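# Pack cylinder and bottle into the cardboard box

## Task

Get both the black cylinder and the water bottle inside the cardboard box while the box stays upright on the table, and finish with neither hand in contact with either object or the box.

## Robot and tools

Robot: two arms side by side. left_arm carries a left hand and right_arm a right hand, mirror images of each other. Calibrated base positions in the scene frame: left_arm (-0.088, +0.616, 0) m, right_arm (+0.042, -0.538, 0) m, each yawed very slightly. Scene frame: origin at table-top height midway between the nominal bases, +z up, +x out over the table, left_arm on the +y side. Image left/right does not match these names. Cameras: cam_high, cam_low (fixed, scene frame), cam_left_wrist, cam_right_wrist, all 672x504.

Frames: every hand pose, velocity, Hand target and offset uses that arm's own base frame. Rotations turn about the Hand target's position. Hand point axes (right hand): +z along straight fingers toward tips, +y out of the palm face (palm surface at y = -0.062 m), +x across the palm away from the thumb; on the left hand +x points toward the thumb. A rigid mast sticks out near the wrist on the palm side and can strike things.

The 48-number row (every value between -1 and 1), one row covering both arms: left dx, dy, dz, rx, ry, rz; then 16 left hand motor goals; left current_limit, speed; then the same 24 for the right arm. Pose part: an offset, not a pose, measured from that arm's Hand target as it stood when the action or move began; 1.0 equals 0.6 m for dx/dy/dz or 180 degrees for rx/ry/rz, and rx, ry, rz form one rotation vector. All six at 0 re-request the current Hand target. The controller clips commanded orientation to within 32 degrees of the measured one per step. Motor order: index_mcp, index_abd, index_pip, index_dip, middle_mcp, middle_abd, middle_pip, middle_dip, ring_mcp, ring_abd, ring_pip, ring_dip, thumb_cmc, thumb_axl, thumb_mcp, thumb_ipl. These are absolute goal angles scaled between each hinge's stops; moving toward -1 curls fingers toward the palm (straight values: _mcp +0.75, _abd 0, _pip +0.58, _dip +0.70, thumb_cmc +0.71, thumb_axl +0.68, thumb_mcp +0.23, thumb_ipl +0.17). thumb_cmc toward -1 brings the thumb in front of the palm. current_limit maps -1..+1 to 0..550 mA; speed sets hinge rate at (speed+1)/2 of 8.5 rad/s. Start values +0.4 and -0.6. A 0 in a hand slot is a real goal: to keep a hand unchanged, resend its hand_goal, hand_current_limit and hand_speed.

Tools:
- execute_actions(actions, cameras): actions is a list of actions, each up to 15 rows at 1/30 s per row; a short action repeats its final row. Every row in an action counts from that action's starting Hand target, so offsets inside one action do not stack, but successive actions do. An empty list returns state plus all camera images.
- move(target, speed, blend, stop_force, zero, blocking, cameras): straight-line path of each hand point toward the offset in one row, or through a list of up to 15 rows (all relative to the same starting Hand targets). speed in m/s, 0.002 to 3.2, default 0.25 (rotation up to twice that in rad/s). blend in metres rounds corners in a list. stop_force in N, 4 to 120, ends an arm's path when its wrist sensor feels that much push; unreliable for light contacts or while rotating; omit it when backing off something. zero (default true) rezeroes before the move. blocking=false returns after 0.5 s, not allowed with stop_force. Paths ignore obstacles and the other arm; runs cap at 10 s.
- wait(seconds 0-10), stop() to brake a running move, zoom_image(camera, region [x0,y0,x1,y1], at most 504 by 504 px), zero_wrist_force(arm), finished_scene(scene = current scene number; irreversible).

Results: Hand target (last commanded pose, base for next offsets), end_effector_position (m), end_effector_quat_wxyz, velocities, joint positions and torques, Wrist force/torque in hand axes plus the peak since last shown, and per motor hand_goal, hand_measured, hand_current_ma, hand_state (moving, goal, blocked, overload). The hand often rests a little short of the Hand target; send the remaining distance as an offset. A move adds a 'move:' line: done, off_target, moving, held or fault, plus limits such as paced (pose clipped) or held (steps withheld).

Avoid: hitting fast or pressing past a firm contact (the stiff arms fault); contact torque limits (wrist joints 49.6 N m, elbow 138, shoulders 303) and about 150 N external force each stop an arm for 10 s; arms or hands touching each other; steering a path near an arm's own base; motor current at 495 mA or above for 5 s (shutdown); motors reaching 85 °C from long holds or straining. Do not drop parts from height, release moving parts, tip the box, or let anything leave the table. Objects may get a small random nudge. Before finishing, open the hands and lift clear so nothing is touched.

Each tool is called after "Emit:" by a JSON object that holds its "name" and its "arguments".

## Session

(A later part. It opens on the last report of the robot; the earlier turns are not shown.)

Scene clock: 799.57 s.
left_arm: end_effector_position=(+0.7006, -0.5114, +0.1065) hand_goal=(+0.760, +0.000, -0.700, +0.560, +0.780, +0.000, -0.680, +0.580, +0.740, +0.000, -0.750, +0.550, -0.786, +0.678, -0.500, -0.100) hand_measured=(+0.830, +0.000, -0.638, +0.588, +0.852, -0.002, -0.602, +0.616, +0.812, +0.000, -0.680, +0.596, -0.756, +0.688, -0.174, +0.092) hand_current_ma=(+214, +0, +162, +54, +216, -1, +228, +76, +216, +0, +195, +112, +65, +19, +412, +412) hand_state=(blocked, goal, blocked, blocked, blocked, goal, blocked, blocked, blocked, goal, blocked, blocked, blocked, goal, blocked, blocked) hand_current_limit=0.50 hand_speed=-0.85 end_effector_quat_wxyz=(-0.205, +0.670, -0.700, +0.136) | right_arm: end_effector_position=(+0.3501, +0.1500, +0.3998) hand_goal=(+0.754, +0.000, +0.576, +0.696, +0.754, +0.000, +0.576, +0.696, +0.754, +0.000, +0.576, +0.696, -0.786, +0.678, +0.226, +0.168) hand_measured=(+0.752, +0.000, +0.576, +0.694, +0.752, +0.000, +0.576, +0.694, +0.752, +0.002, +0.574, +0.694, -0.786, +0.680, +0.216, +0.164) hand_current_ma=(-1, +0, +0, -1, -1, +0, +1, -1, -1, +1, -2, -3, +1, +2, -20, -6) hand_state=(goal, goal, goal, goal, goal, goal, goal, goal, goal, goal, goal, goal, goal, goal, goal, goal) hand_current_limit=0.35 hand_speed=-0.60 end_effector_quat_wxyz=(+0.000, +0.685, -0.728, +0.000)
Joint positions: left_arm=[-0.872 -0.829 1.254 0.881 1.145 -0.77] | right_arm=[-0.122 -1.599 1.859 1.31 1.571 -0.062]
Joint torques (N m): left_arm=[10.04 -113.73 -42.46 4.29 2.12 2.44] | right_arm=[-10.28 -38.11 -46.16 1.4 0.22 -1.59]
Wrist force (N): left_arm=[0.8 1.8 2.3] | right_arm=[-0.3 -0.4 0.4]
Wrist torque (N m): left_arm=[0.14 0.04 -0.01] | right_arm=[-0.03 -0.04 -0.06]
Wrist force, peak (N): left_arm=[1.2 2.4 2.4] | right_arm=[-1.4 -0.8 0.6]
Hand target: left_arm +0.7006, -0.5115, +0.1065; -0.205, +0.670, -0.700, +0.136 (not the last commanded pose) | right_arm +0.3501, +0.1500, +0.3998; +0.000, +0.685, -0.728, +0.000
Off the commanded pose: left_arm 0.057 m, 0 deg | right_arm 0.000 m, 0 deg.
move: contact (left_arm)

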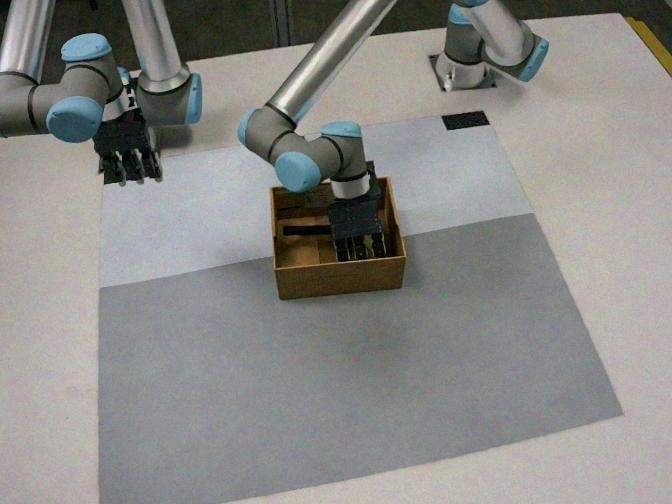

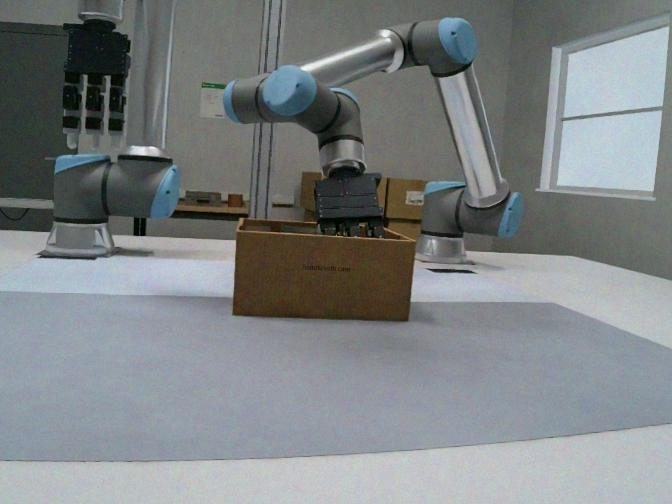

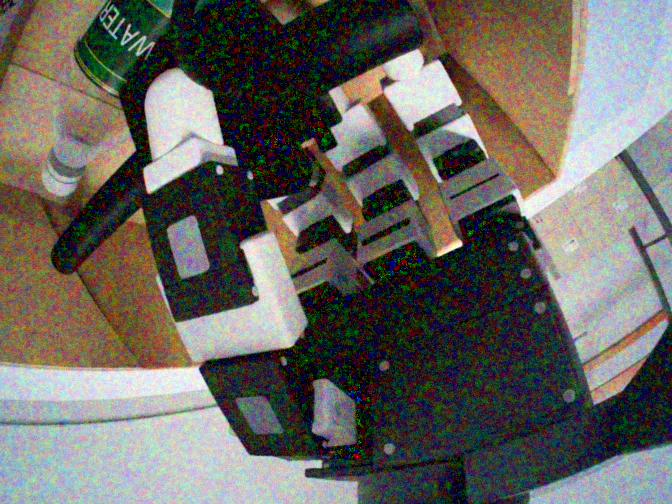

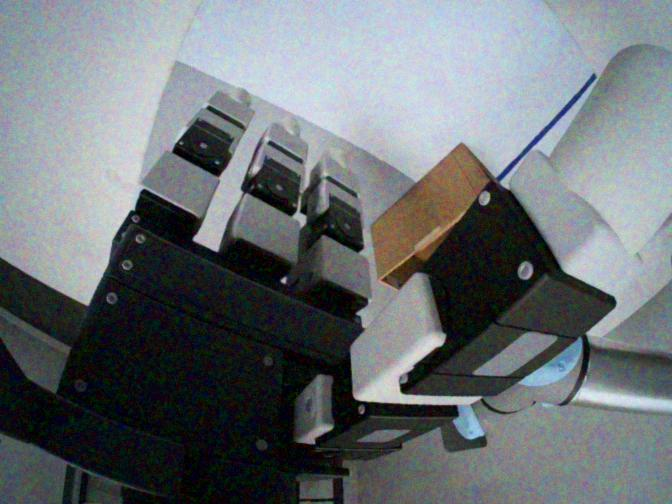

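Emit:
{"name": "move", "arguments": {"target": [0,0,0.22,0,0,0,0.76,0,-0.7,0.56,0.78,0,-0.68,0.58,0.74,0,-0.75,0.55,-0.786,0.677,-0.5,-0.1,0.5,-0.85,0,0,0,0,0,0,0.754,0,0.576,0.696,0.754,0,0.576,0.696,0.754,0,0.576,0.696,-0.786,0.677,0.226,0.168,0.35,-0.6], "speed": 0.15, "cameras": ["all"]}}

Emit:
{"name": "zoom_image", "arguments": {"camera": "cam_high", "region": [240, 120, 440, 310]}}

Emit:
{"name": "zoom_image", "arguments": {"camera": "cam_left_wrist", "region": [0, 0, 504, 400]}}

Scene clock: 817.03 s.
left_arm: end_effector_position=(+0.7006, -0.5114, +0.2386) hand_goal=(+0.760, +0.000, -0.700, +0.560, +0.780, +0.000, -0.680, +0.580, +0.740, +0.000, -0.750, +0.550, -0.786, +0.678, -0.500, -0.100) hand_measured=(+0.830, +0.000, -0.638, +0.588, +0.852, -0.002, -0.602, +0.614, +0.812, +0.000, -0.680, +0.596, -0.756, +0.688, -0.174, +0.092) hand_current_ma=(+214, +0, +162, +54, +216, -1, +227, +75, +216, +0, +194, +112, +65, +19, +412, +413) hand_state=(blocked, goal, blocked, blocked, blocked, goal, blocked, blocked, blocked, goal, blocked, blocked, blocked, goal, blocked, blocked) hand_current_limit=0.50 hand_speed=-0.85 end_effector_quat_wxyz=(-0.205, +0.670, -0.700, +0.136) | right_arm: end_effector_position=(+0.3501, +0.1500, +0.3998) hand_goal=(+0.754, +0.000, +0.576, +0.696, +0.754, +0.000, +0.576, +0.696, +0.754, +0.000, +0.576, +0.696, -0.786, +0.678, +0.226, +0.168) hand_measured=(+0.752, +0.000, +0.576, +0.694, +0.752, +0.000, +0.576, +0.694, +0.752, +0.002, +0.574, +0.694, -0.786, +0.680, +0.216, +0.164) hand_current_ma=(-1, +0, +0, -1, -1, +0, +1, -1, -1, +1, -2, -3, +1, +2, -20, -6) hand_state=(goal, goal, goal, goal, goal, goal, goal, goal, goal, goal, goal, goal, goal, goal, goal, goal) hand_current_limit=0.35 hand_speed=-0.60 end_effector_quat_wxyz=(+0.000, +0.685, -0.728, +0.000)
Joint positions: left_arm=[-0.872 -0.904 1.14 1.071 1.145 -0.77] | right_arm=[-0.122 -1.599 1.859 1.31 1.571 -0.062]
Joint torques (N m): left_arm=[1.88 -77.85 -29.58 -0.81 0.79 -1.64] | right_arm=[-11.06 -35.89 -46.43 1.3 0.14 -1.61]
Wrist force (N): left_arm=[0.9 2.1 2.1] | right_arm=[-0.8 -0.1 0.2]
Wrist torque (N m): left_arm=[0.21 0.03 -0.04] | right_arm=[0.02 0.03 -0.10]
Wrist force, peak (N): left_arm=[1.3 3.4 4.1] | right_arm=[-1.3 -0.5 0.7]
Hand target: left_arm +0.7006, -0.5115, +0.2385; -0.205, +0.670, -0.700, +0.136 | right_arm +0.3501, +0.1500, +0.3998; +0.000, +0.685, -0.728, +0.000
Off the commanded pose: left_arm 0.000 m, 0 deg | right_arm 0.000 m, 0 deg.
move: done

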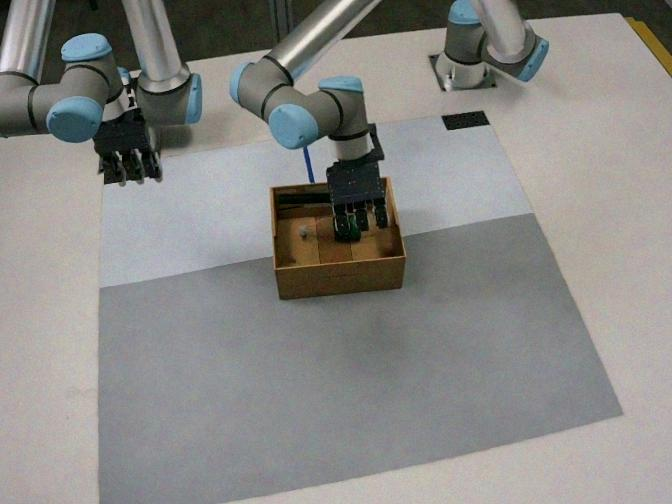

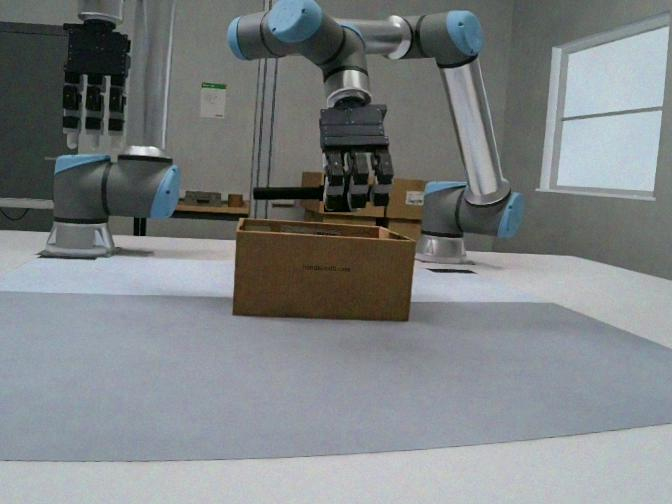

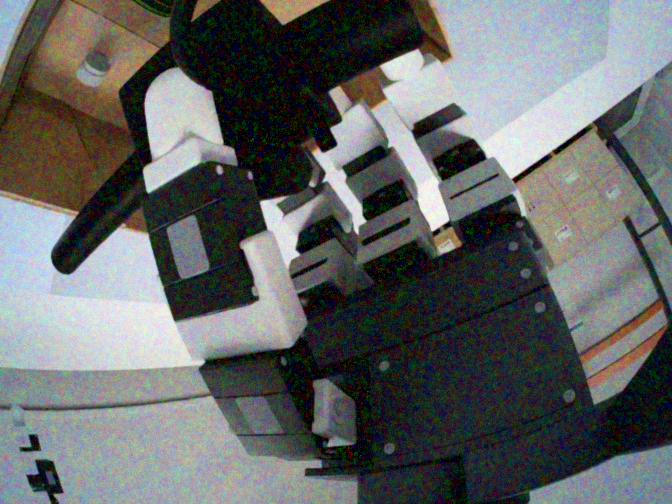

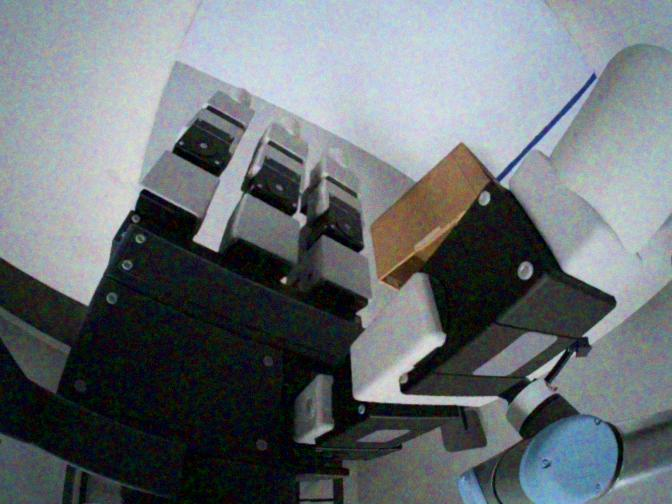

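Scaled by 2.520 from the camera's 672x504 image, which has a finer 960x720 frame.

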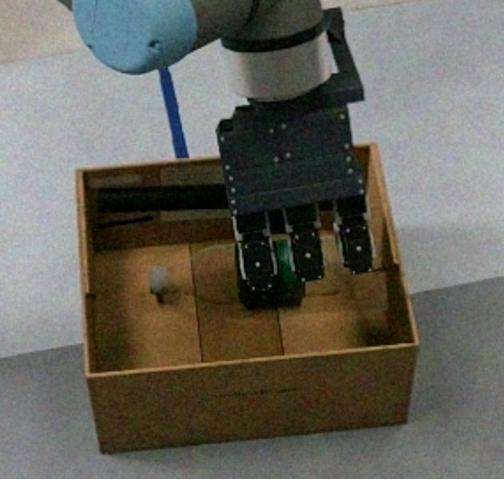

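Scaled by 1.000.

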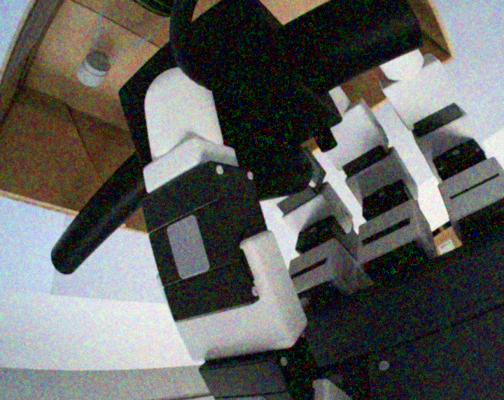

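Emit:
{"name": "move", "arguments": {"target": [[0,0,-0.231,0,0,0,0.76,0,-0.7,0.56,0.78,0,-0.68,0.58,0.74,0,-0.75,0.55,-0.786,0.677,-0.5,-0.1,0.5,-0.85,0,0,0,0,0,0,0.754,0,0.576,0.696,0.754,0,0.576,0.696,0.754,0,0.576,0.696,-0.786,0.677,0.226,0.168,0.35,-0.6],[-0.0833,0,-0.231,0,0,0,0.76,0,-0.7,0.56,0.78,0,-0.68,0.58,0.74,0,-0.75,0.55,-0.786,0.677,-0.5,-0.1,0.5,-0.85,0,0,0,0,0,0,0.754,0,0.576,0.696,0.754,0,0.576,0.696,0.754,0,0.576,0.696,-0.786,0.677,0.226,0.168,0.35,-0.6]], "speed": [0.1, 0.04], "stop_force": 7, "cameras": ["all"]}}

Emit:
{"name": "zoom_image", "arguments": {"camera": "cam_high", "region": [240, 120, 440, 310]}}

Scene clock: 868.97 s.
left_arm: end_effector_position=(+0.6506, -0.5115, +0.0999) hand_goal=(+0.760, +0.000, -0.700, +0.560, +0.780, +0.000, -0.680, +0.580, +0.740, +0.000, -0.750, +0.550, -0.786, +0.678, -0.500, -0.100) hand_measured=(+0.830, +0.000, -0.646, +0.584, +0.848, -0.002, -0.604, +0.614, +0.812, +0.000, -0.684, +0.594, -0.762, +0.690, -0.172, +0.092) hand_current_ma=(+214, +0, +133, +43, +200, -1, +217, +74, +216, +0, +179, +101, +46, +21, +412, +412) hand_state=(blocked, goal, blocked, blocked, blocked, goal, blocked, blocked, blocked, goal, blocked, blocked, blocked, goal, blocked, blocked) hand_current_limit=0.50 hand_speed=-0.85 end_effector_quat_wxyz=(-0.205, +0.670, -0.700, +0.136) | right_arm: end_effector_position=(+0.3501, +0.1500, +0.3998) hand_goal=(+0.754, +0.000, +0.576, +0.696, +0.754, +0.000, +0.576, +0.696, +0.754, +0.000, +0.576, +0.696, -0.786, +0.678, +0.226, +0.168) hand_measured=(+0.752, +0.000, +0.576, +0.694, +0.752, +0.000, +0.576, +0.694, +0.752, +0.002, +0.574, +0.694, -0.786, +0.680, +0.216, +0.164) hand_current_ma=(-1, +0, +0, -1, -1, +0, +1, -1, -1, +1, -2, -3, +1, +2, -20, -6) hand_state=(goal, goal, goal, goal, goal, goal, goal, goal, goal, goal, goal, goal, goal, goal, goal, goal) hand_current_limit=0.35 hand_speed=-0.60 end_effector_quat_wxyz=(+0.000, +0.685, -0.728, +0.000)
Joint positions: left_arm=[-0.921 -0.881 1.365 0.844 1.133 -0.822] | right_arm=[-0.122 -1.599 1.859 1.31 1.571 -0.062]
Joint torques (N m): left_arm=[17.41 -73.99 -40.7 6.79 2.4 2.78] | right_arm=[-11.36 -37.13 -46 1.54 -0.49 -1.35]
Wrist force (N): left_arm=[1.2 1.1 0.9] | right_arm=[-1.0 -0.1 0.4]
Wrist torque (N m): left_arm=[0.19 0.02 -0.04] | right_arm=[0.02 0.06 -0.11]
Wrist force, peak (N): left_arm=[1.5 2.5 2.4] | right_arm=[-0.6 -1.1 0.9]
Hand target: left_arm +0.6506, -0.5115, +0.0999; -0.205, +0.670, -0.700, +0.136 | right_arm +0.3501, +0.1500, +0.3998; +0.000, +0.685, -0.728, +0.000
Off the commanded pose: left_arm 0.000 m, 0 deg | right_arm 0.000 m, 0 deg.
move: done

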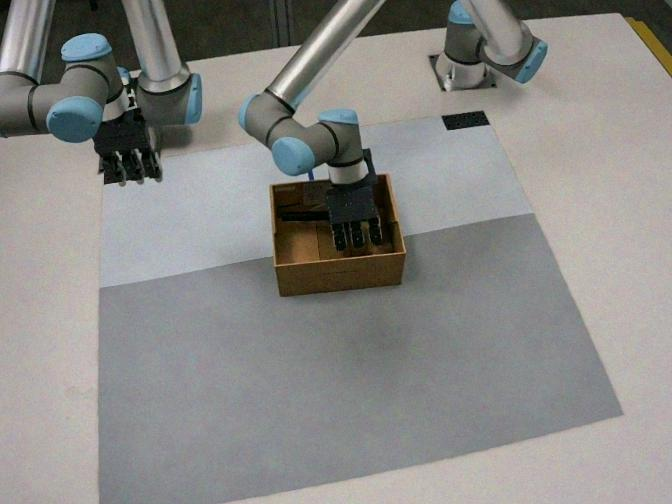

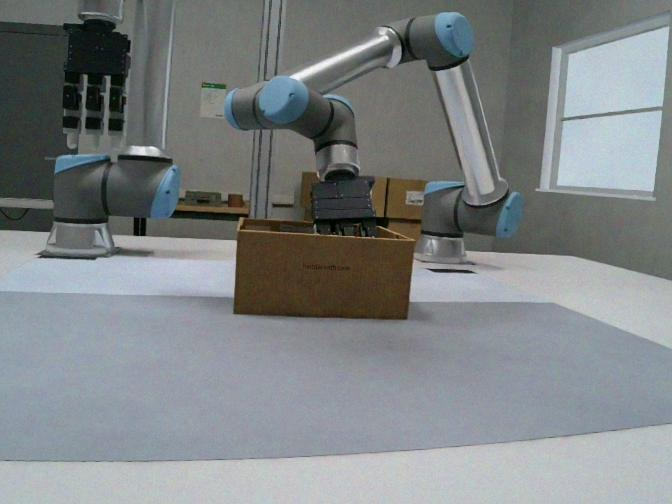

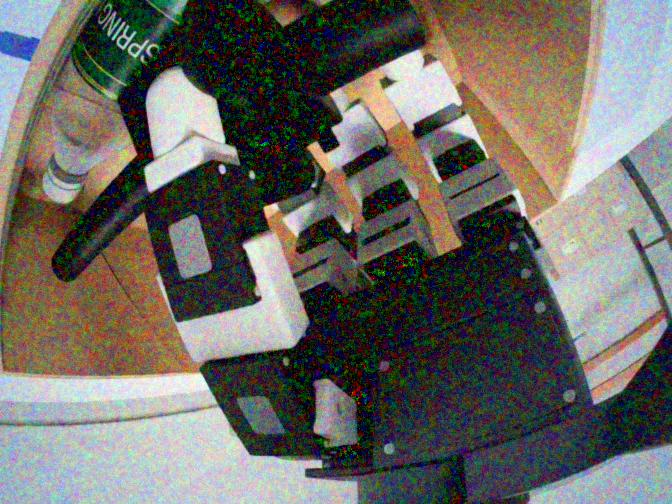

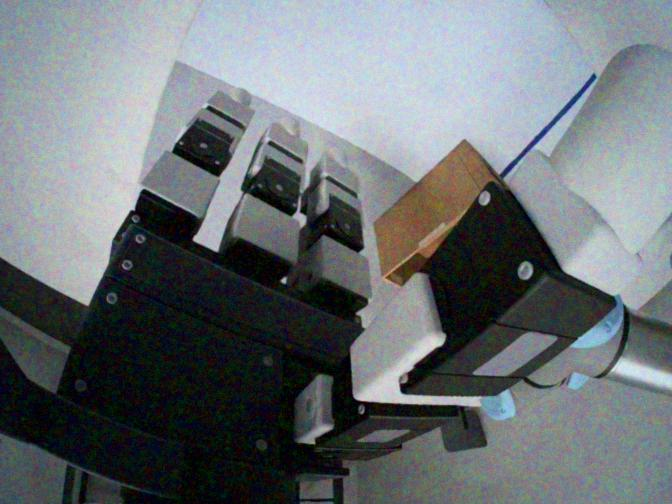

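Scaled by 2.520 from the camera's 672x504 image, which has a finer 960x720 frame.

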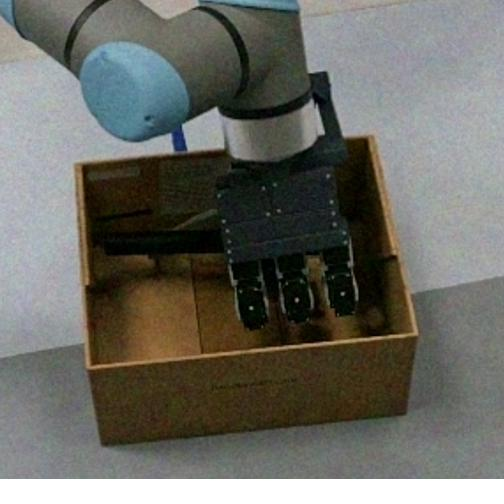

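Emit:
{"name": "move", "arguments": {"target": [[0,0,0.1,0,0,0,0.76,0,-0.7,0.56,0.78,0,-0.68,0.58,0.74,0,-0.75,0.55,-0.786,0.677,-0.5,-0.1,0.5,-0.85,0,0,0,0,0,0,0.754,0,0.576,0.696,0.754,0,0.576,0.696,0.754,0,0.576,0.696,-0.786,0.677,0.226,0.168,0.35,-0.6],[0.07,0,0.15,0,0,0,0.76,0,-0.7,0.56,0.78,0,-0.68,0.58,0.74,0,-0.75,0.55,-0.786,0.677,-0.5,-0.1,0.5,-0.85,0,0,0,0,0,0,0.754,0,0.576,0.696,0.754,0,0.576,0.696,0.754,0,0.576,0.696,-0.786,0.677,0.226,0.168,0.35,-0.6]], "speed": [0.08, 0.1], "blend": [0.02,0], "cameras": ["all"]}}

Emit:
{"name": "zoom_image", "arguments": {"camera": "cam_high", "region": [240, 120, 440, 310]}}

Emit:
{"name": "zoom_image", "arguments": {"camera": "cam_low", "region": [220, 120, 440, 320]}}

Scene clock: 876.83 s.
left_arm: end_effector_position=(+0.6926, -0.5113, +0.1898) hand_goal=(+0.760, +0.000, -0.700, +0.560, +0.780, +0.000, -0.680, +0.580, +0.740, +0.000, -0.750, +0.550, -0.786, +0.678, -0.500, -0.100) hand_measured=(+0.830, +0.000, -0.646, +0.584, +0.848, -0.002, -0.604, +0.614, +0.812, +0.000, -0.684, +0.594, -0.762, +0.690, -0.172, +0.092) hand_current_ma=(+214, +0, +133, +44, +200, -1, +217, +74, +216, +0, +178, +101, +47, +21, +412, +412) hand_state=(blocked, goal, blocked, blocked, blocked, goal, blocked, blocked, blocked, goal, blocked, blocked, blocked, goal, blocked, blocked) hand_current_limit=0.50 hand_speed=-0.85 end_effector_quat_wxyz=(-0.205, +0.670, -0.700, +0.136) | right_arm: end_effector_position=(+0.3501, +0.1500, +0.3998) hand_goal=(+0.754, +0.000, +0.576, +0.696, +0.754, +0.000, +0.576, +0.696, +0.754, +0.000, +0.576, +0.696, -0.786, +0.678, +0.226, +0.168) hand_measured=(+0.752, +0.000, +0.576, +0.694, +0.752, +0.000, +0.576, +0.694, +0.752, +0.002, +0.574, +0.694, -0.786, +0.680, +0.216, +0.164) hand_current_ma=(-1, +0, +0, -1, -1, +0, +1, -1, -1, +1, -2, -3, +1, +2, -20, -6) hand_state=(goal, goal, goal, goal, goal, goal, goal, goal, goal, goal, goal, goal, goal, goal, goal, goal) hand_current_limit=0.35 hand_speed=-0.60 end_effector_quat_wxyz=(+0.000, +0.685, -0.728, +0.000)
Joint positions: left_arm=[-0.879 -0.891 1.207 0.994 1.143 -0.778] | right_arm=[-0.122 -1.599 1.859 1.31 1.571 -0.062]
Joint torques (N m): left_arm=[-14.72 -112.09 -34.85 -0.44 -2.59 -3.45] | right_arm=[-11.75 -37.46 -45.92 1.68 -0.81 -1.39]
Wrist force (N): left_arm=[0.7 2.3 2.6] | right_arm=[-0.8 -0.2 0.5]
Wrist torque (N m): left_arm=[0.19 0.09 -0.07] | right_arm=[-0.02 0.02 -0.10]
Wrist force, peak (N): left_arm=[1.1 3.0 3.6] | right_arm=[-1.4 -0.5 0.9]
Hand target: left_arm +0.6926, -0.5115, +0.1899; -0.205, +0.670, -0.700, +0.136 | right_arm +0.3501, +0.1500, +0.3998; +0.000, +0.685, -0.728, +0.000
Off the commanded pose: left_arm 0.000 m, 0 deg | right_arm 0.000 m, 0 deg.
move: done

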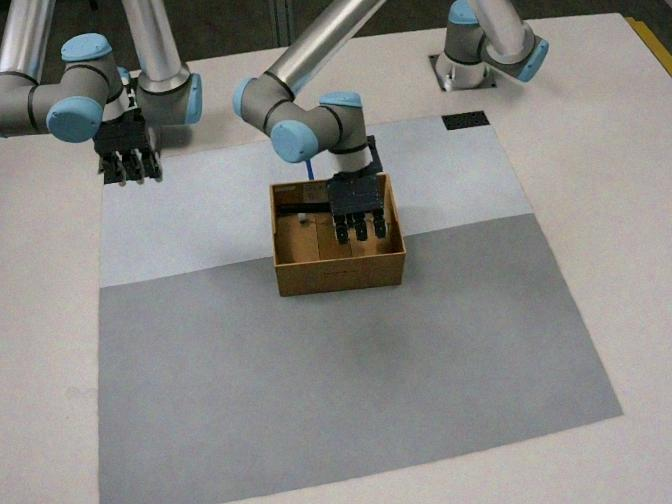

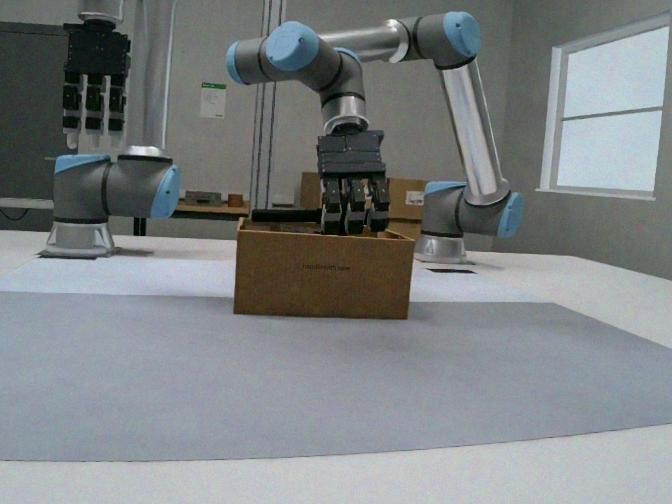

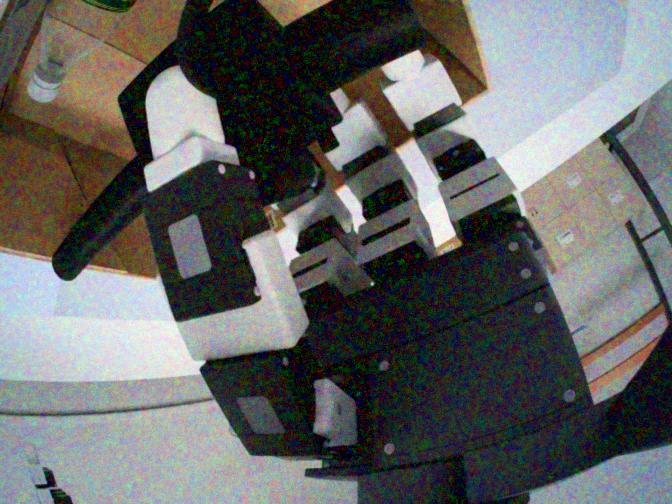

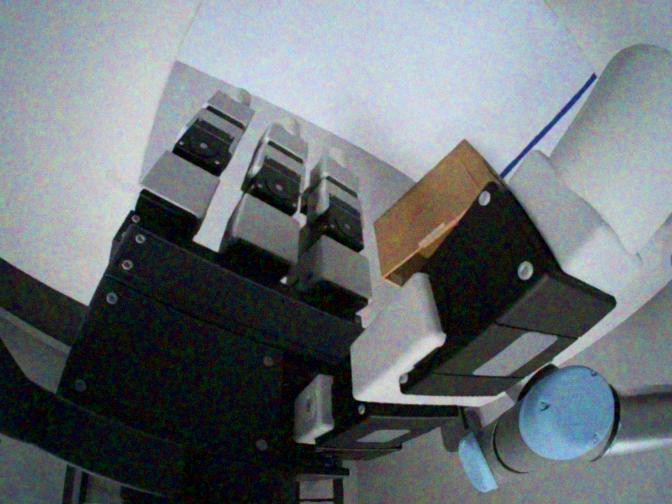

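Scaled by 2.520 from the camera's 672x504 image, which has a finer 960x720 frame.

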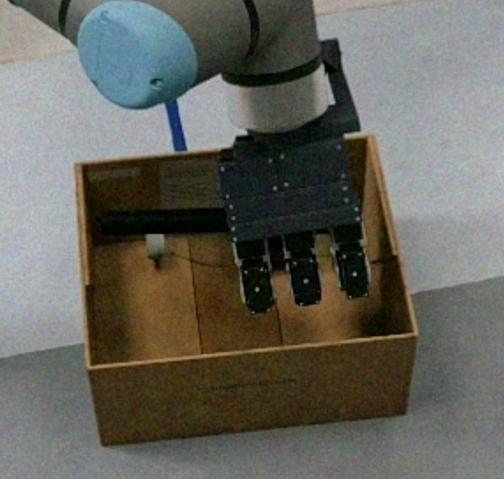

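Scaled by 2.291 from the camera's 672x504 image, which has a finer 960x720 frame.

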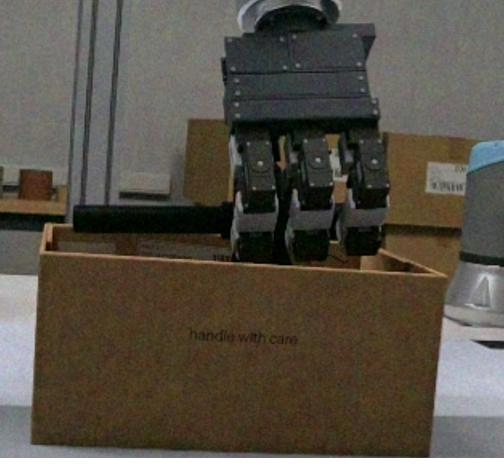

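Emit:
{"name": "move", "arguments": {"target": [0.0017,0,-0.2333,0,0,0,0.76,0,-0.7,0.56,0.78,0,-0.68,0.58,0.74,0,-0.75,0.55,-0.786,0.677,-0.5,-0.1,0.5,-0.85,0,0,0,0,0,0,0.754,0,0.576,0.696,0.754,0,0.576,0.696,0.754,0,0.576,0.696,-0.786,0.677,0.226,0.168,0.35,-0.6], "speed": 0.04, "stop_force": 6, "cameras": ["all"]}}

Emit:
{"name": "zoom_image", "arguments": {"camera": "cam_high", "region": [240, 120, 440, 310]}}

Emit:
{"name": "zoom_image", "arguments": {"camera": "cam_left_wrist", "region": [0, 0, 504, 400]}}

Scene clock: 895.07 s.
left_arm: end_effector_position=(+0.6936, -0.5114, +0.0612) hand_goal=(+0.760, +0.000, -0.700, +0.560, +0.780, +0.000, -0.680, +0.580, +0.740, +0.000, -0.750, +0.550, -0.786, +0.678, -0.500, -0.100) hand_measured=(+0.828, +0.000, -0.658, +0.580, +0.848, -0.002, -0.618, +0.606, +0.800, +0.000, -0.688, +0.590, -0.762, +0.688, -0.158, +0.092) hand_current_ma=(+205, +0, +97, +33, +199, -1, +162, +48, +174, +0, +160, +93, +47, +20, +412, +412) hand_state=(blocked, goal, blocked, goal, blocked, goal, blocked, blocked, blocked, goal, blocked, blocked, blocked, goal, blocked, blocked) hand_current_limit=0.50 hand_speed=-0.85 end_effector_quat_wxyz=(-0.205, +0.670, -0.700, +0.136) | right_arm: end_effector_position=(+0.3501, +0.1500, +0.3998) hand_goal=(+0.754, +0.000, +0.576, +0.696, +0.754, +0.000, +0.576, +0.696, +0.754, +0.000, +0.576, +0.696, -0.786, +0.678, +0.226, +0.168) hand_measured=(+0.752, +0.000, +0.576, +0.694, +0.752, +0.000, +0.576, +0.694, +0.752, +0.002, +0.574, +0.694, -0.786, +0.680, +0.216, +0.164) hand_current_ma=(-1, +0, +0, -1, -1, +0, +1, -1, -1, +1, -2, -3, +1, +2, -20, -6) hand_state=(goal, goal, goal, goal, goal, goal, goal, goal, goal, goal, goal, goal, goal, goal, goal, goal) hand_current_limit=0.35 hand_speed=-0.60 end_effector_quat_wxyz=(+0.000, +0.685, -0.728, +0.000)
Joint positions: left_arm=[-0.878 -0.803 1.296 0.816 1.143 -0.777] | right_arm=[-0.122 -1.599 1.859 1.31 1.571 -0.062]
Joint torques (N m): left_arm=[3.25 -115.25 -41.21 3.89 1.66 0.49] | right_arm=[-11.06 -37.54 -45.31 1.72 -1.33 -1.03]
Wrist force (N): left_arm=[1.1 2.2 2.0] | right_arm=[-0.7 -0.2 0.2]
Wrist torque (N m): left_arm=[0.20 0.00 -0.19] | right_arm=[0.02 0.02 -0.09]
Wrist force, peak (N): left_arm=[1.1 2.6 2.5] | right_arm=[-1.0 -0.5 1.2]
Hand target: left_arm +0.6936, -0.5114, +0.0612; -0.205, +0.670, -0.700, +0.136 (not the last commanded pose) | right_arm +0.3501, +0.1500, +0.3998; +0.000, +0.685, -0.728, +0.000
Off the commanded pose: left_arm 0.011 m, 0 deg | right_arm 0.000 m, 0 deg.
move: contact (left_arm)

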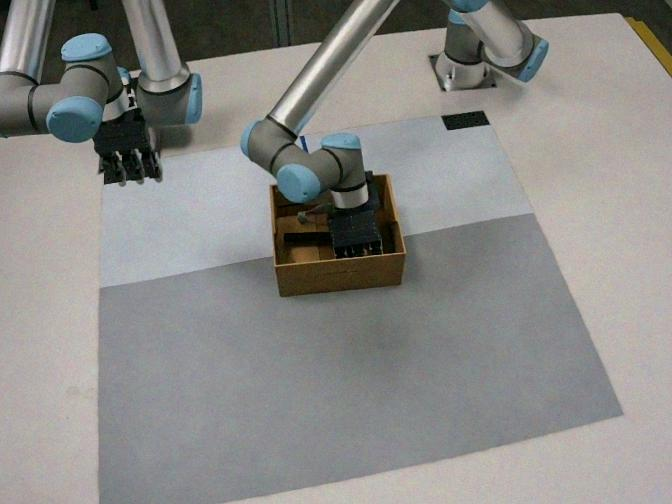

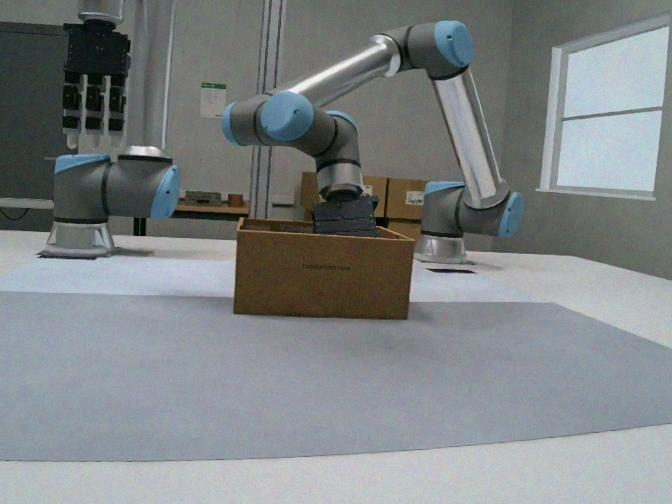

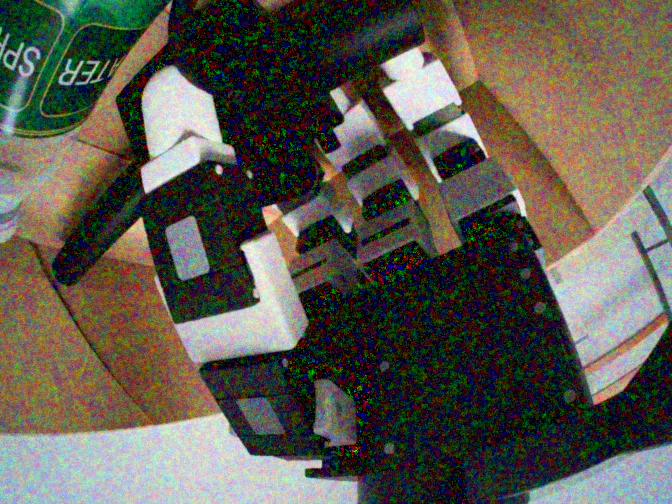

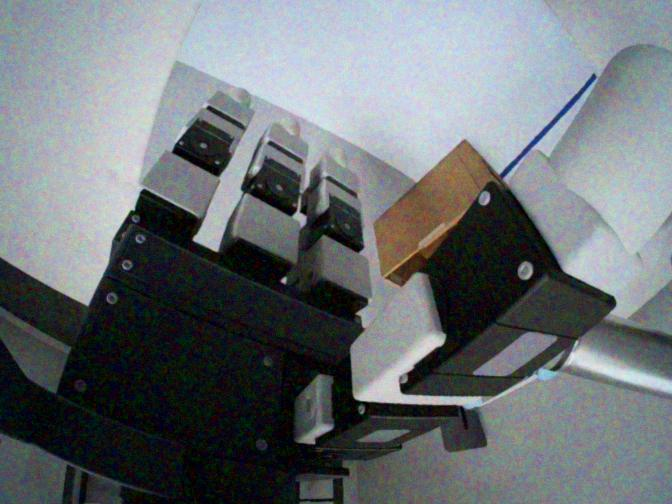

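Scaled by 2.520 from the camera's 672x504 image, which has a finer 960x720 frame.

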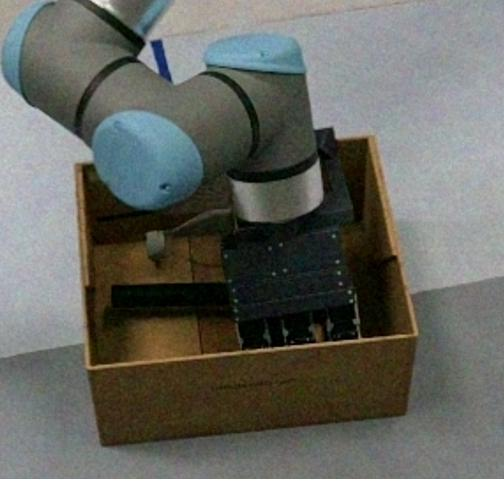

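Scaled by 1.000.

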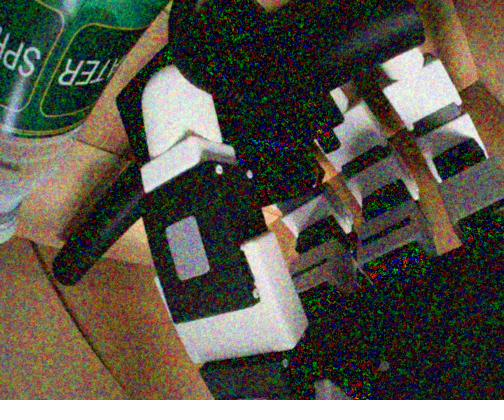

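Emit:
{"name": "execute_actions", "arguments": {"actions": [[[0,0,0,0,0,0,0.82,0,-0.66,0.58,0.84,0,-0.62,0.6,0.8,0,-0.69,0.59,-0.786,0.677,-0.14,0.09,0.5,-0.93,0,0,0,0,0,0,0.754,0,0.576,0.696,0.754,0,0.576,0.696,0.754,0,0.576,0.696,-0.786,0.677,0.226,0.168,0.35,-0.6]],[[0,0,0,0,0,0,0.82,0,-0.655,0.58,0.84,0,-0.615,0.6,0.81,0,-0.685,0.59,-0.786,0.677,-0.06,0.09,0.5,-0.95,0,0,0,0,0,0,0.754,0,0.576,0.696,0.754,0,0.576,0.696,0.754,0,0.576,0.696,-0.786,0.677,0.226,0.168,0.35,-0.6]],[[0,0,0,0,0,0,0.83,0,-0.65,0.59,0.85,0,-0.61,0.61,0.82,0,-0.68,0.6,-0.786,0.677,0.0,0.09,0.5,-0.95,0,0,0,0,0,0,0.754,0,0.576,0.696,0.754,0,0.576,0.696,0.754,0,0.576,0.696,-0.786,0.677,0.226,0.168,0.35,-0.6]]], "cameras": ["cam_high","cam_left_wrist"]}}

Emit:
{"name": "zoom_image", "arguments": {"camera": "cam_high", "region": [240, 120, 440, 310]}}

Scene clock: 908.27 s.
left_arm: end_effector_position=(+0.6936, -0.5114, +0.0612) hand_goal=(+0.830, +0.000, -0.650, +0.590, +0.850, +0.000, -0.610, +0.610, +0.820, +0.000, -0.680, +0.600, -0.786, +0.678, +0.000, +0.090) hand_measured=(+0.822, +0.000, -0.648, +0.588, +0.842, -0.002, -0.608, +0.608, +0.810, +0.000, -0.680, +0.598, -0.782, +0.680, -0.008, +0.092) hand_current_ma=(-12, +0, +2, -2, -11, -1, +2, -2, -13, +0, +0, -2, +4, +3, -12, +1) hand_state=(goal, goal, goal, goal, goal, goal, goal, goal, goal, goal, goal, goal, goal, goal, goal, goal) hand_current_limit=0.50 hand_speed=-0.95 end_effector_quat_wxyz=(-0.205, +0.670, -0.700, +0.136) | right_arm: end_effector_position=(+0.3501, +0.1500, +0.3998) hand_goal=(+0.754, +0.000, +0.576, +0.696, +0.754, +0.000, +0.576, +0.696, +0.754, +0.000, +0.576, +0.696, -0.786, +0.678, +0.226, +0.168) hand_measured=(+0.752, +0.000, +0.576, +0.694, +0.752, +0.000, +0.576, +0.694, +0.752, +0.002, +0.574, +0.694, -0.786, +0.680, +0.216, +0.164) hand_current_ma=(-1, +0, +0, -1, -1, +0, +1, -1, -1, +1, -2, -3, +1, +2, -20, -6) hand_state=(goal, goal, goal, goal, goal, goal, goal, goal, goal, goal, goal, goal, goal, goal, goal, goal) hand_current_limit=0.35 hand_speed=-0.60 end_effector_quat_wxyz=(+0.000, +0.685, -0.728, +0.000)
Joint positions: left_arm=[-0.878 -0.803 1.296 0.816 1.143 -0.777] | right_arm=[-0.122 -1.599 1.859 1.31 1.571 -0.062]
Joint torques (N m): left_arm=[-3.96 -107.92 -38.17 0.79 -1.56 -2.67] | right_arm=[-10.63 -37.51 -45.06 1.66 -1.5 -1.15]
Wrist force (N): left_arm=[0.8 1.7 1.0] | right_arm=[-1.0 -0.8 0.2]
Wrist torque (N m): left_arm=[0.22 0.04 -0.22] | right_arm=[-0.07 0.05 -0.14]
Wrist force, peak (N): left_arm=[0.7 2.3 2.8] | right_arm=[-1.1 -0.6 0.8]
Hand target: left_arm +0.6936, -0.5114, +0.0612; -0.205, +0.670, -0.700, +0.136 | right_arm +0.3501, +0.1500, +0.3998; +0.000, +0.685, -0.728, +0.000
Off the commanded pose: left_arm 0.000 m, 0 deg | right_arm 0.000 m, 0 deg.
Step readings (end_effector_position of left_arm | right_arm):
0: (+0.6936, -0.5114, +0.0612) | (+0.3501, +0.1500, +0.3998)
1: (+0.6936, -0.5114, +0.0612) | (+0.3501, +0.1500, +0.3998)
2: (+0.6936, -0.5114, +0.0612) | (+0.3501, +0.1500, +0.3998)
4: (+0.6936, -0.5114, +0.0612) | (+0.3501, +0.1500, +0.3998)
8: (+0.6936, -0.5114, +0.0612) | (+0.3501, +0.1500, +0.3998)
15: (+0.6936, -0.5114, +0.0612) | (+0.3501, +0.1500, +0.3998)
16: (+0.6936, -0.5114, +0.0612) | (+0.3501, +0.1500, +0.3998)
17: (+0.6936, -0.5114, +0.0612) | (+0.3501, +0.1500, +0.3998)
19: (+0.6936, -0.5114, +0.0612) | (+0.3501, +0.1500, +0.3998)
23: (+0.6936, -0.5114, +0.0612) | (+0.3501, +0.1500, +0.3998)
30: (+0.6936, -0.5114, +0.0612) | (+0.3501, +0.1500, +0.3998)
31: (+0.6936, -0.5114, +0.0612) | (+0.3501, +0.1500, +0.3998)
32: (+0.6936, -0.5114, +0.0612) | (+0.3501, +0.1500, +0.3998)
34: (+0.6936, -0.5114, +0.0612) | (+0.3501, +0.1500, +0.3998)
38: (+0.6936, -0.5114, +0.0612) | (+0.3501, +0.1500, +0.3998)
45: (+0.6936, -0.5114, +0.0612) | (+0.3501, +0.1500, +0.3998)
Images, in order (width x height): cam_high 672x504, cam_left_wrist 672x504.

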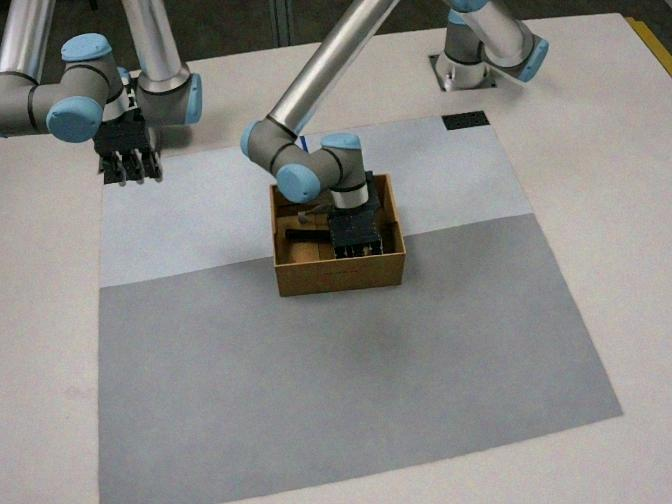

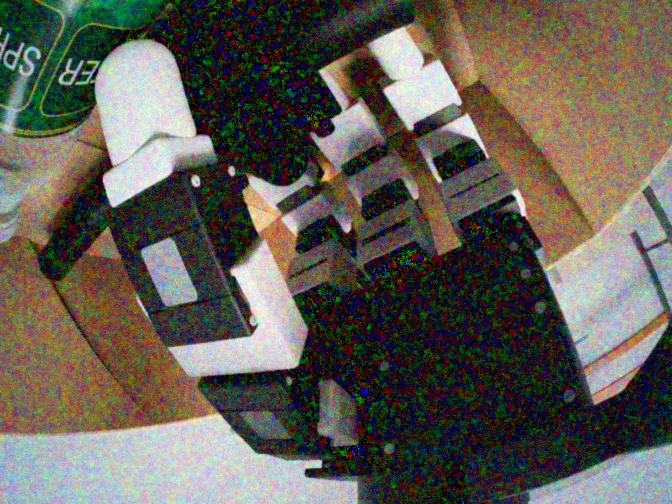

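Scaled by 2.520 from the camera's 672x504 image, which has a finer 960x720 frame.

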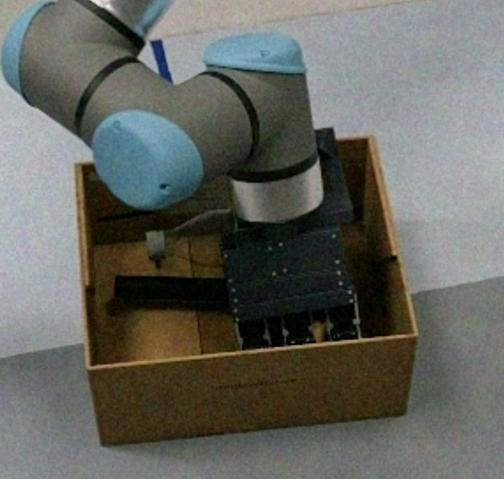

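Emit:
{"name": "execute_actions", "arguments": {"actions": [[[0,0,0,0,0,0,0.83,0,-0.57,0.6,0.85,0,-0.54,0.61,0.82,0,-0.59,0.6,-0.786,0.677,0.04,0.09,0.4,-0.93,0,0,0,0,0,0,0.754,0,0.576,0.696,0.754,0,0.576,0.696,0.754,0,0.576,0.696,-0.786,0.677,0.226,0.168,0.35,-0.6]]]}}

Emit:
{"name": "move", "arguments": {"target": [0,0,0.06,0,0,0,0.83,0,-0.57,0.6,0.85,0,-0.54,0.61,0.82,0,-0.59,0.6,-0.786,0.677,0.04,0.09,0.4,-0.93,0,0,0,0,0,0,0.754,0,0.576,0.696,0.754,0,0.576,0.696,0.754,0,0.576,0.696,-0.786,0.677,0.226,0.168,0.35,-0.6], "speed": 0.05, "cameras": ["all"]}}

Emit:
{"name": "zoom_image", "arguments": {"camera": "cam_high", "region": [240, 120, 440, 310]}}

Scene clock: 915.93 s.
left_arm: end_effector_position=(+0.6936, -0.5114, +0.0612) hand_goal=(+0.830, +0.000, -0.570, +0.600, +0.850, +0.000, -0.540, +0.610, +0.820, +0.000, -0.590, +0.600, -0.786, +0.678, +0.040, +0.090) hand_measured=(+0.820, +0.000, -0.604, +0.594, +0.842, -0.002, -0.558, +0.608, +0.810, +0.000, -0.590, +0.598, -0.782, +0.680, +0.032, +0.092) hand_current_ma=(-17, +0, -74, -7, -12, -1, -29, -2, -13, +0, -1, -2, +4, +3, -13, +1) hand_state=(goal, goal, blocked, goal, goal, goal, goal, goal, goal, goal, goal, goal, goal, goal, goal, goal) hand_current_limit=0.40 hand_speed=-0.93 end_effector_quat_wxyz=(-0.205, +0.670, -0.700, +0.136) | right_arm: end_effector_position=(+0.3501, +0.1500, +0.3998) hand_goal=(+0.754, +0.000, +0.576, +0.696, +0.754, +0.000, +0.576, +0.696, +0.754, +0.000, +0.576, +0.696, -0.786, +0.678, +0.226, +0.168) hand_measured=(+0.752, +0.000, +0.576, +0.694, +0.752, +0.000, +0.576, +0.694, +0.752, +0.002, +0.574, +0.694, -0.786, +0.680, +0.216, +0.164) hand_current_ma=(-1, +0, +0, -1, -1, +0, +1, -1, -1, +1, -2, -3, +1, +2, -20, -6) hand_state=(goal, goal, goal, goal, goal, goal, goal, goal, goal, goal, goal, goal, goal, goal, goal, goal) hand_current_limit=0.35 hand_speed=-0.60 end_effector_quat_wxyz=(+0.000, +0.685, -0.728, +0.000)
Joint positions: left_arm=[-0.878 -0.803 1.296 0.816 1.143 -0.777] | right_arm=[-0.122 -1.599 1.859 1.31 1.571 -0.062]
Joint torques (N m): left_arm=[-7.14 -97.47 -31.84 0.63 -3.65 -2.46] | right_arm=[-11.04 -37.37 -44.82 1.72 -1.63 -0.98]
Wrist force (N): left_arm=[1.4 0.4 -1.2] | right_arm=[-1.0 -0.3 0.5]
Wrist torque (N m): left_arm=[0.19 -0.03 -0.16] | right_arm=[-0.03 0.04 -0.12]
Wrist force, peak (N): left_arm=[0.9 1.5 1.5] | right_arm=[-0.8 -0.3 1.2]
Hand target: left_arm +0.6936, -0.5114, +0.0612; -0.205, +0.670, -0.700, +0.136 | right_arm +0.3501, +0.1500, +0.3998; +0.000, +0.685, -0.728, +0.000
Off the commanded pose: left_arm 0.000 m, 0 deg | right_arm 0.000 m, 0 deg.
Step readings (end_effector_position of left_arm | right_arm):
0: (+0.6936, -0.5114, +0.0612) | (+0.3501, +0.1500, +0.3998)
1: (+0.6936, -0.5114, +0.0612) | (+0.3501, +0.1500, +0.3998)
2: (+0.6936, -0.5114, +0.0612) | (+0.3501, +0.1500, +0.3998)
4: (+0.6936, -0.5114, +0.0612) | (+0.3501, +0.1500, +0.3998)
8: (+0.6936, -0.5114, +0.0612) | (+0.3501, +0.1500, +0.3998)
15: (+0.6936, -0.5114, +0.0612) | (+0.3501, +0.1500, +0.3998)

Scene clock: 916.93 s.
left_arm: end_effector_position=(+0.6936, -0.5115, +0.0976) hand_goal=(+0.830, +0.000, -0.570, +0.600, +0.850, +0.000, -0.540, +0.610, +0.820, +0.000, -0.590, +0.600, -0.786, +0.678, +0.040, +0.090) hand_measured=(+0.820, +0.000, -0.572, +0.598, +0.850, -0.002, -0.532, +0.612, +0.810, +0.000, -0.590, +0.598, -0.782, +0.680, +0.032, +0.092) hand_current_ma=(-13, +0, -1, -2, +0, -1, +10, +2, -13, +0, +0, -2, +4, +3, -13, +1) hand_state=(goal, goal, goal, goal, goal, goal, goal, goal, goal, goal, goal, goal, goal, goal, goal, goal) hand_current_limit=0.40 hand_speed=-0.93 end_effector_quat_wxyz=(-0.205, +0.670, -0.700, +0.136) | right_arm: end_effector_position=(+0.3501, +0.1500, +0.3998) hand_goal=(+0.754, +0.000, +0.576, +0.696, +0.754, +0.000, +0.576, +0.696, +0.754, +0.000, +0.576, +0.696, -0.786, +0.678, +0.226, +0.168) hand_measured=(+0.752, +0.000, +0.576, +0.694, +0.752, +0.000, +0.576, +0.694, +0.752, +0.002, +0.574, +0.694, -0.786, +0.680, +0.216, +0.164) hand_current_ma=(-1, +0, +0, -1, -1, +0, +1, -1, -1, +1, -2, -3, +1, +2, -20, -6) hand_state=(goal, goal, goal, goal, goal, goal, goal, goal, goal, goal, goal, goal, goal, goal, goal, goal) hand_current_limit=0.35 hand_speed=-0.60 end_effector_quat_wxyz=(+0.000, +0.685, -0.728, +0.000)
Joint positions: left_arm=[-0.878 -0.83 1.275 0.865 1.143 -0.777] | right_arm=[-0.122 -1.599 1.859 1.31 1.571 -0.062]
Joint torques (N m): left_arm=[-4.35 -80.21 -25.86 -1.3 -3.59 -1.59] | right_arm=[-10.3 -36.7 -45.37 1.75 -1.52 -1.06]
Wrist force (N): left_arm=[1.3 1.8 1.3] | right_arm=[-0.8 -0.4 0.6]
Wrist torque (N m): left_arm=[0.22 -0.02 -0.18] | right_arm=[-0.05 0.02 -0.11]
Wrist force, peak (N): left_arm=[1.1 1.4 1.8] | right_arm=[-1.1 -0.3 0.6]
Hand target: left_arm +0.6936, -0.5114, +0.0972; -0.205, +0.670, -0.700, +0.136 | right_arm +0.3501, +0.1500, +0.3998; +0.000, +0.685, -0.728, +0.000
Off the commanded pose: left_arm 0.000 m, 0 deg | right_arm 0.000 m, 0 deg.
move: done

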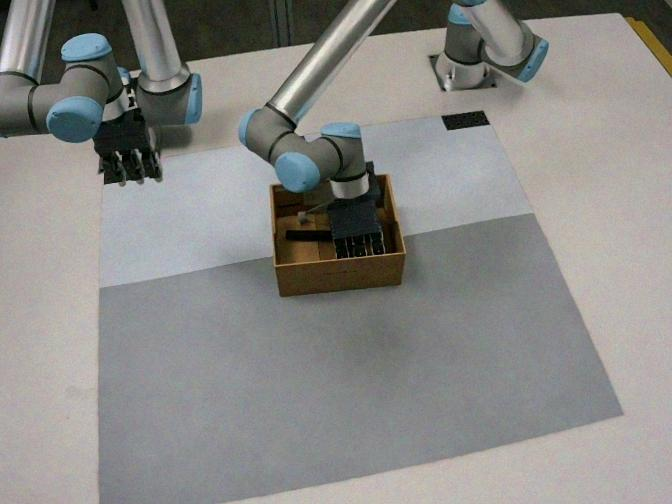

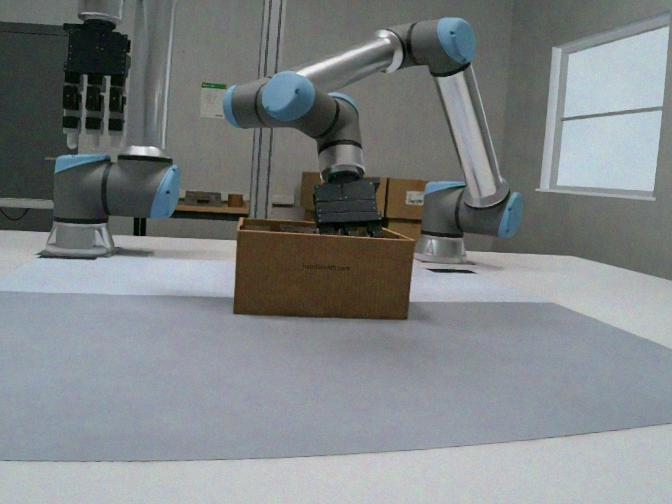

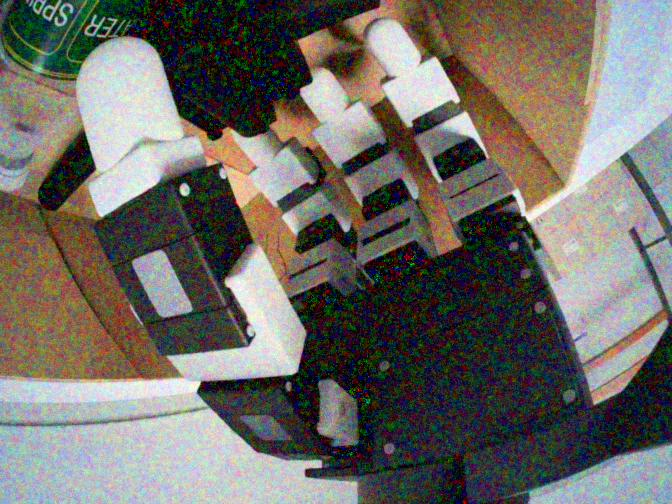

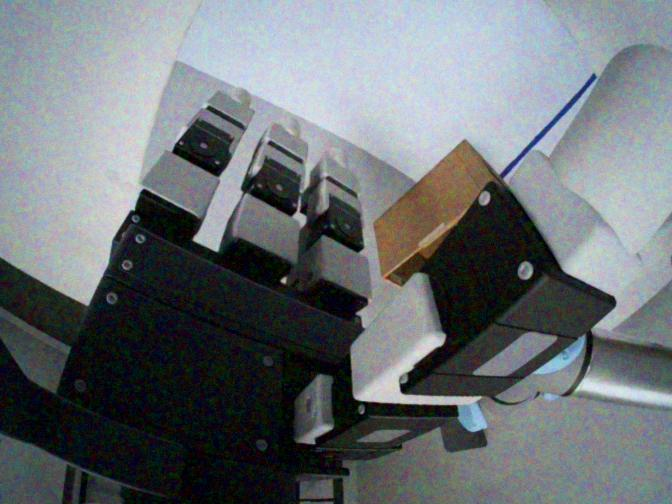

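Scaled by 2.520 from the camera's 672x504 image, which has a finer 960x720 frame.

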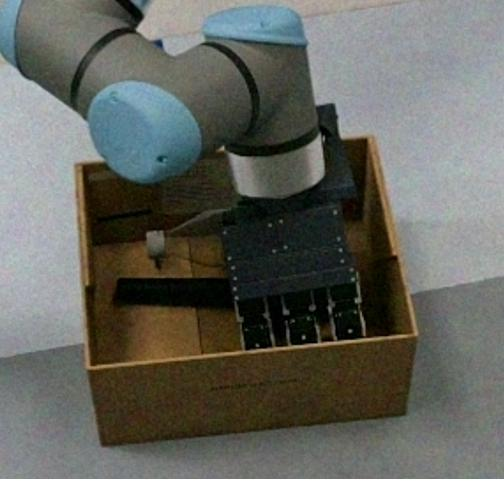

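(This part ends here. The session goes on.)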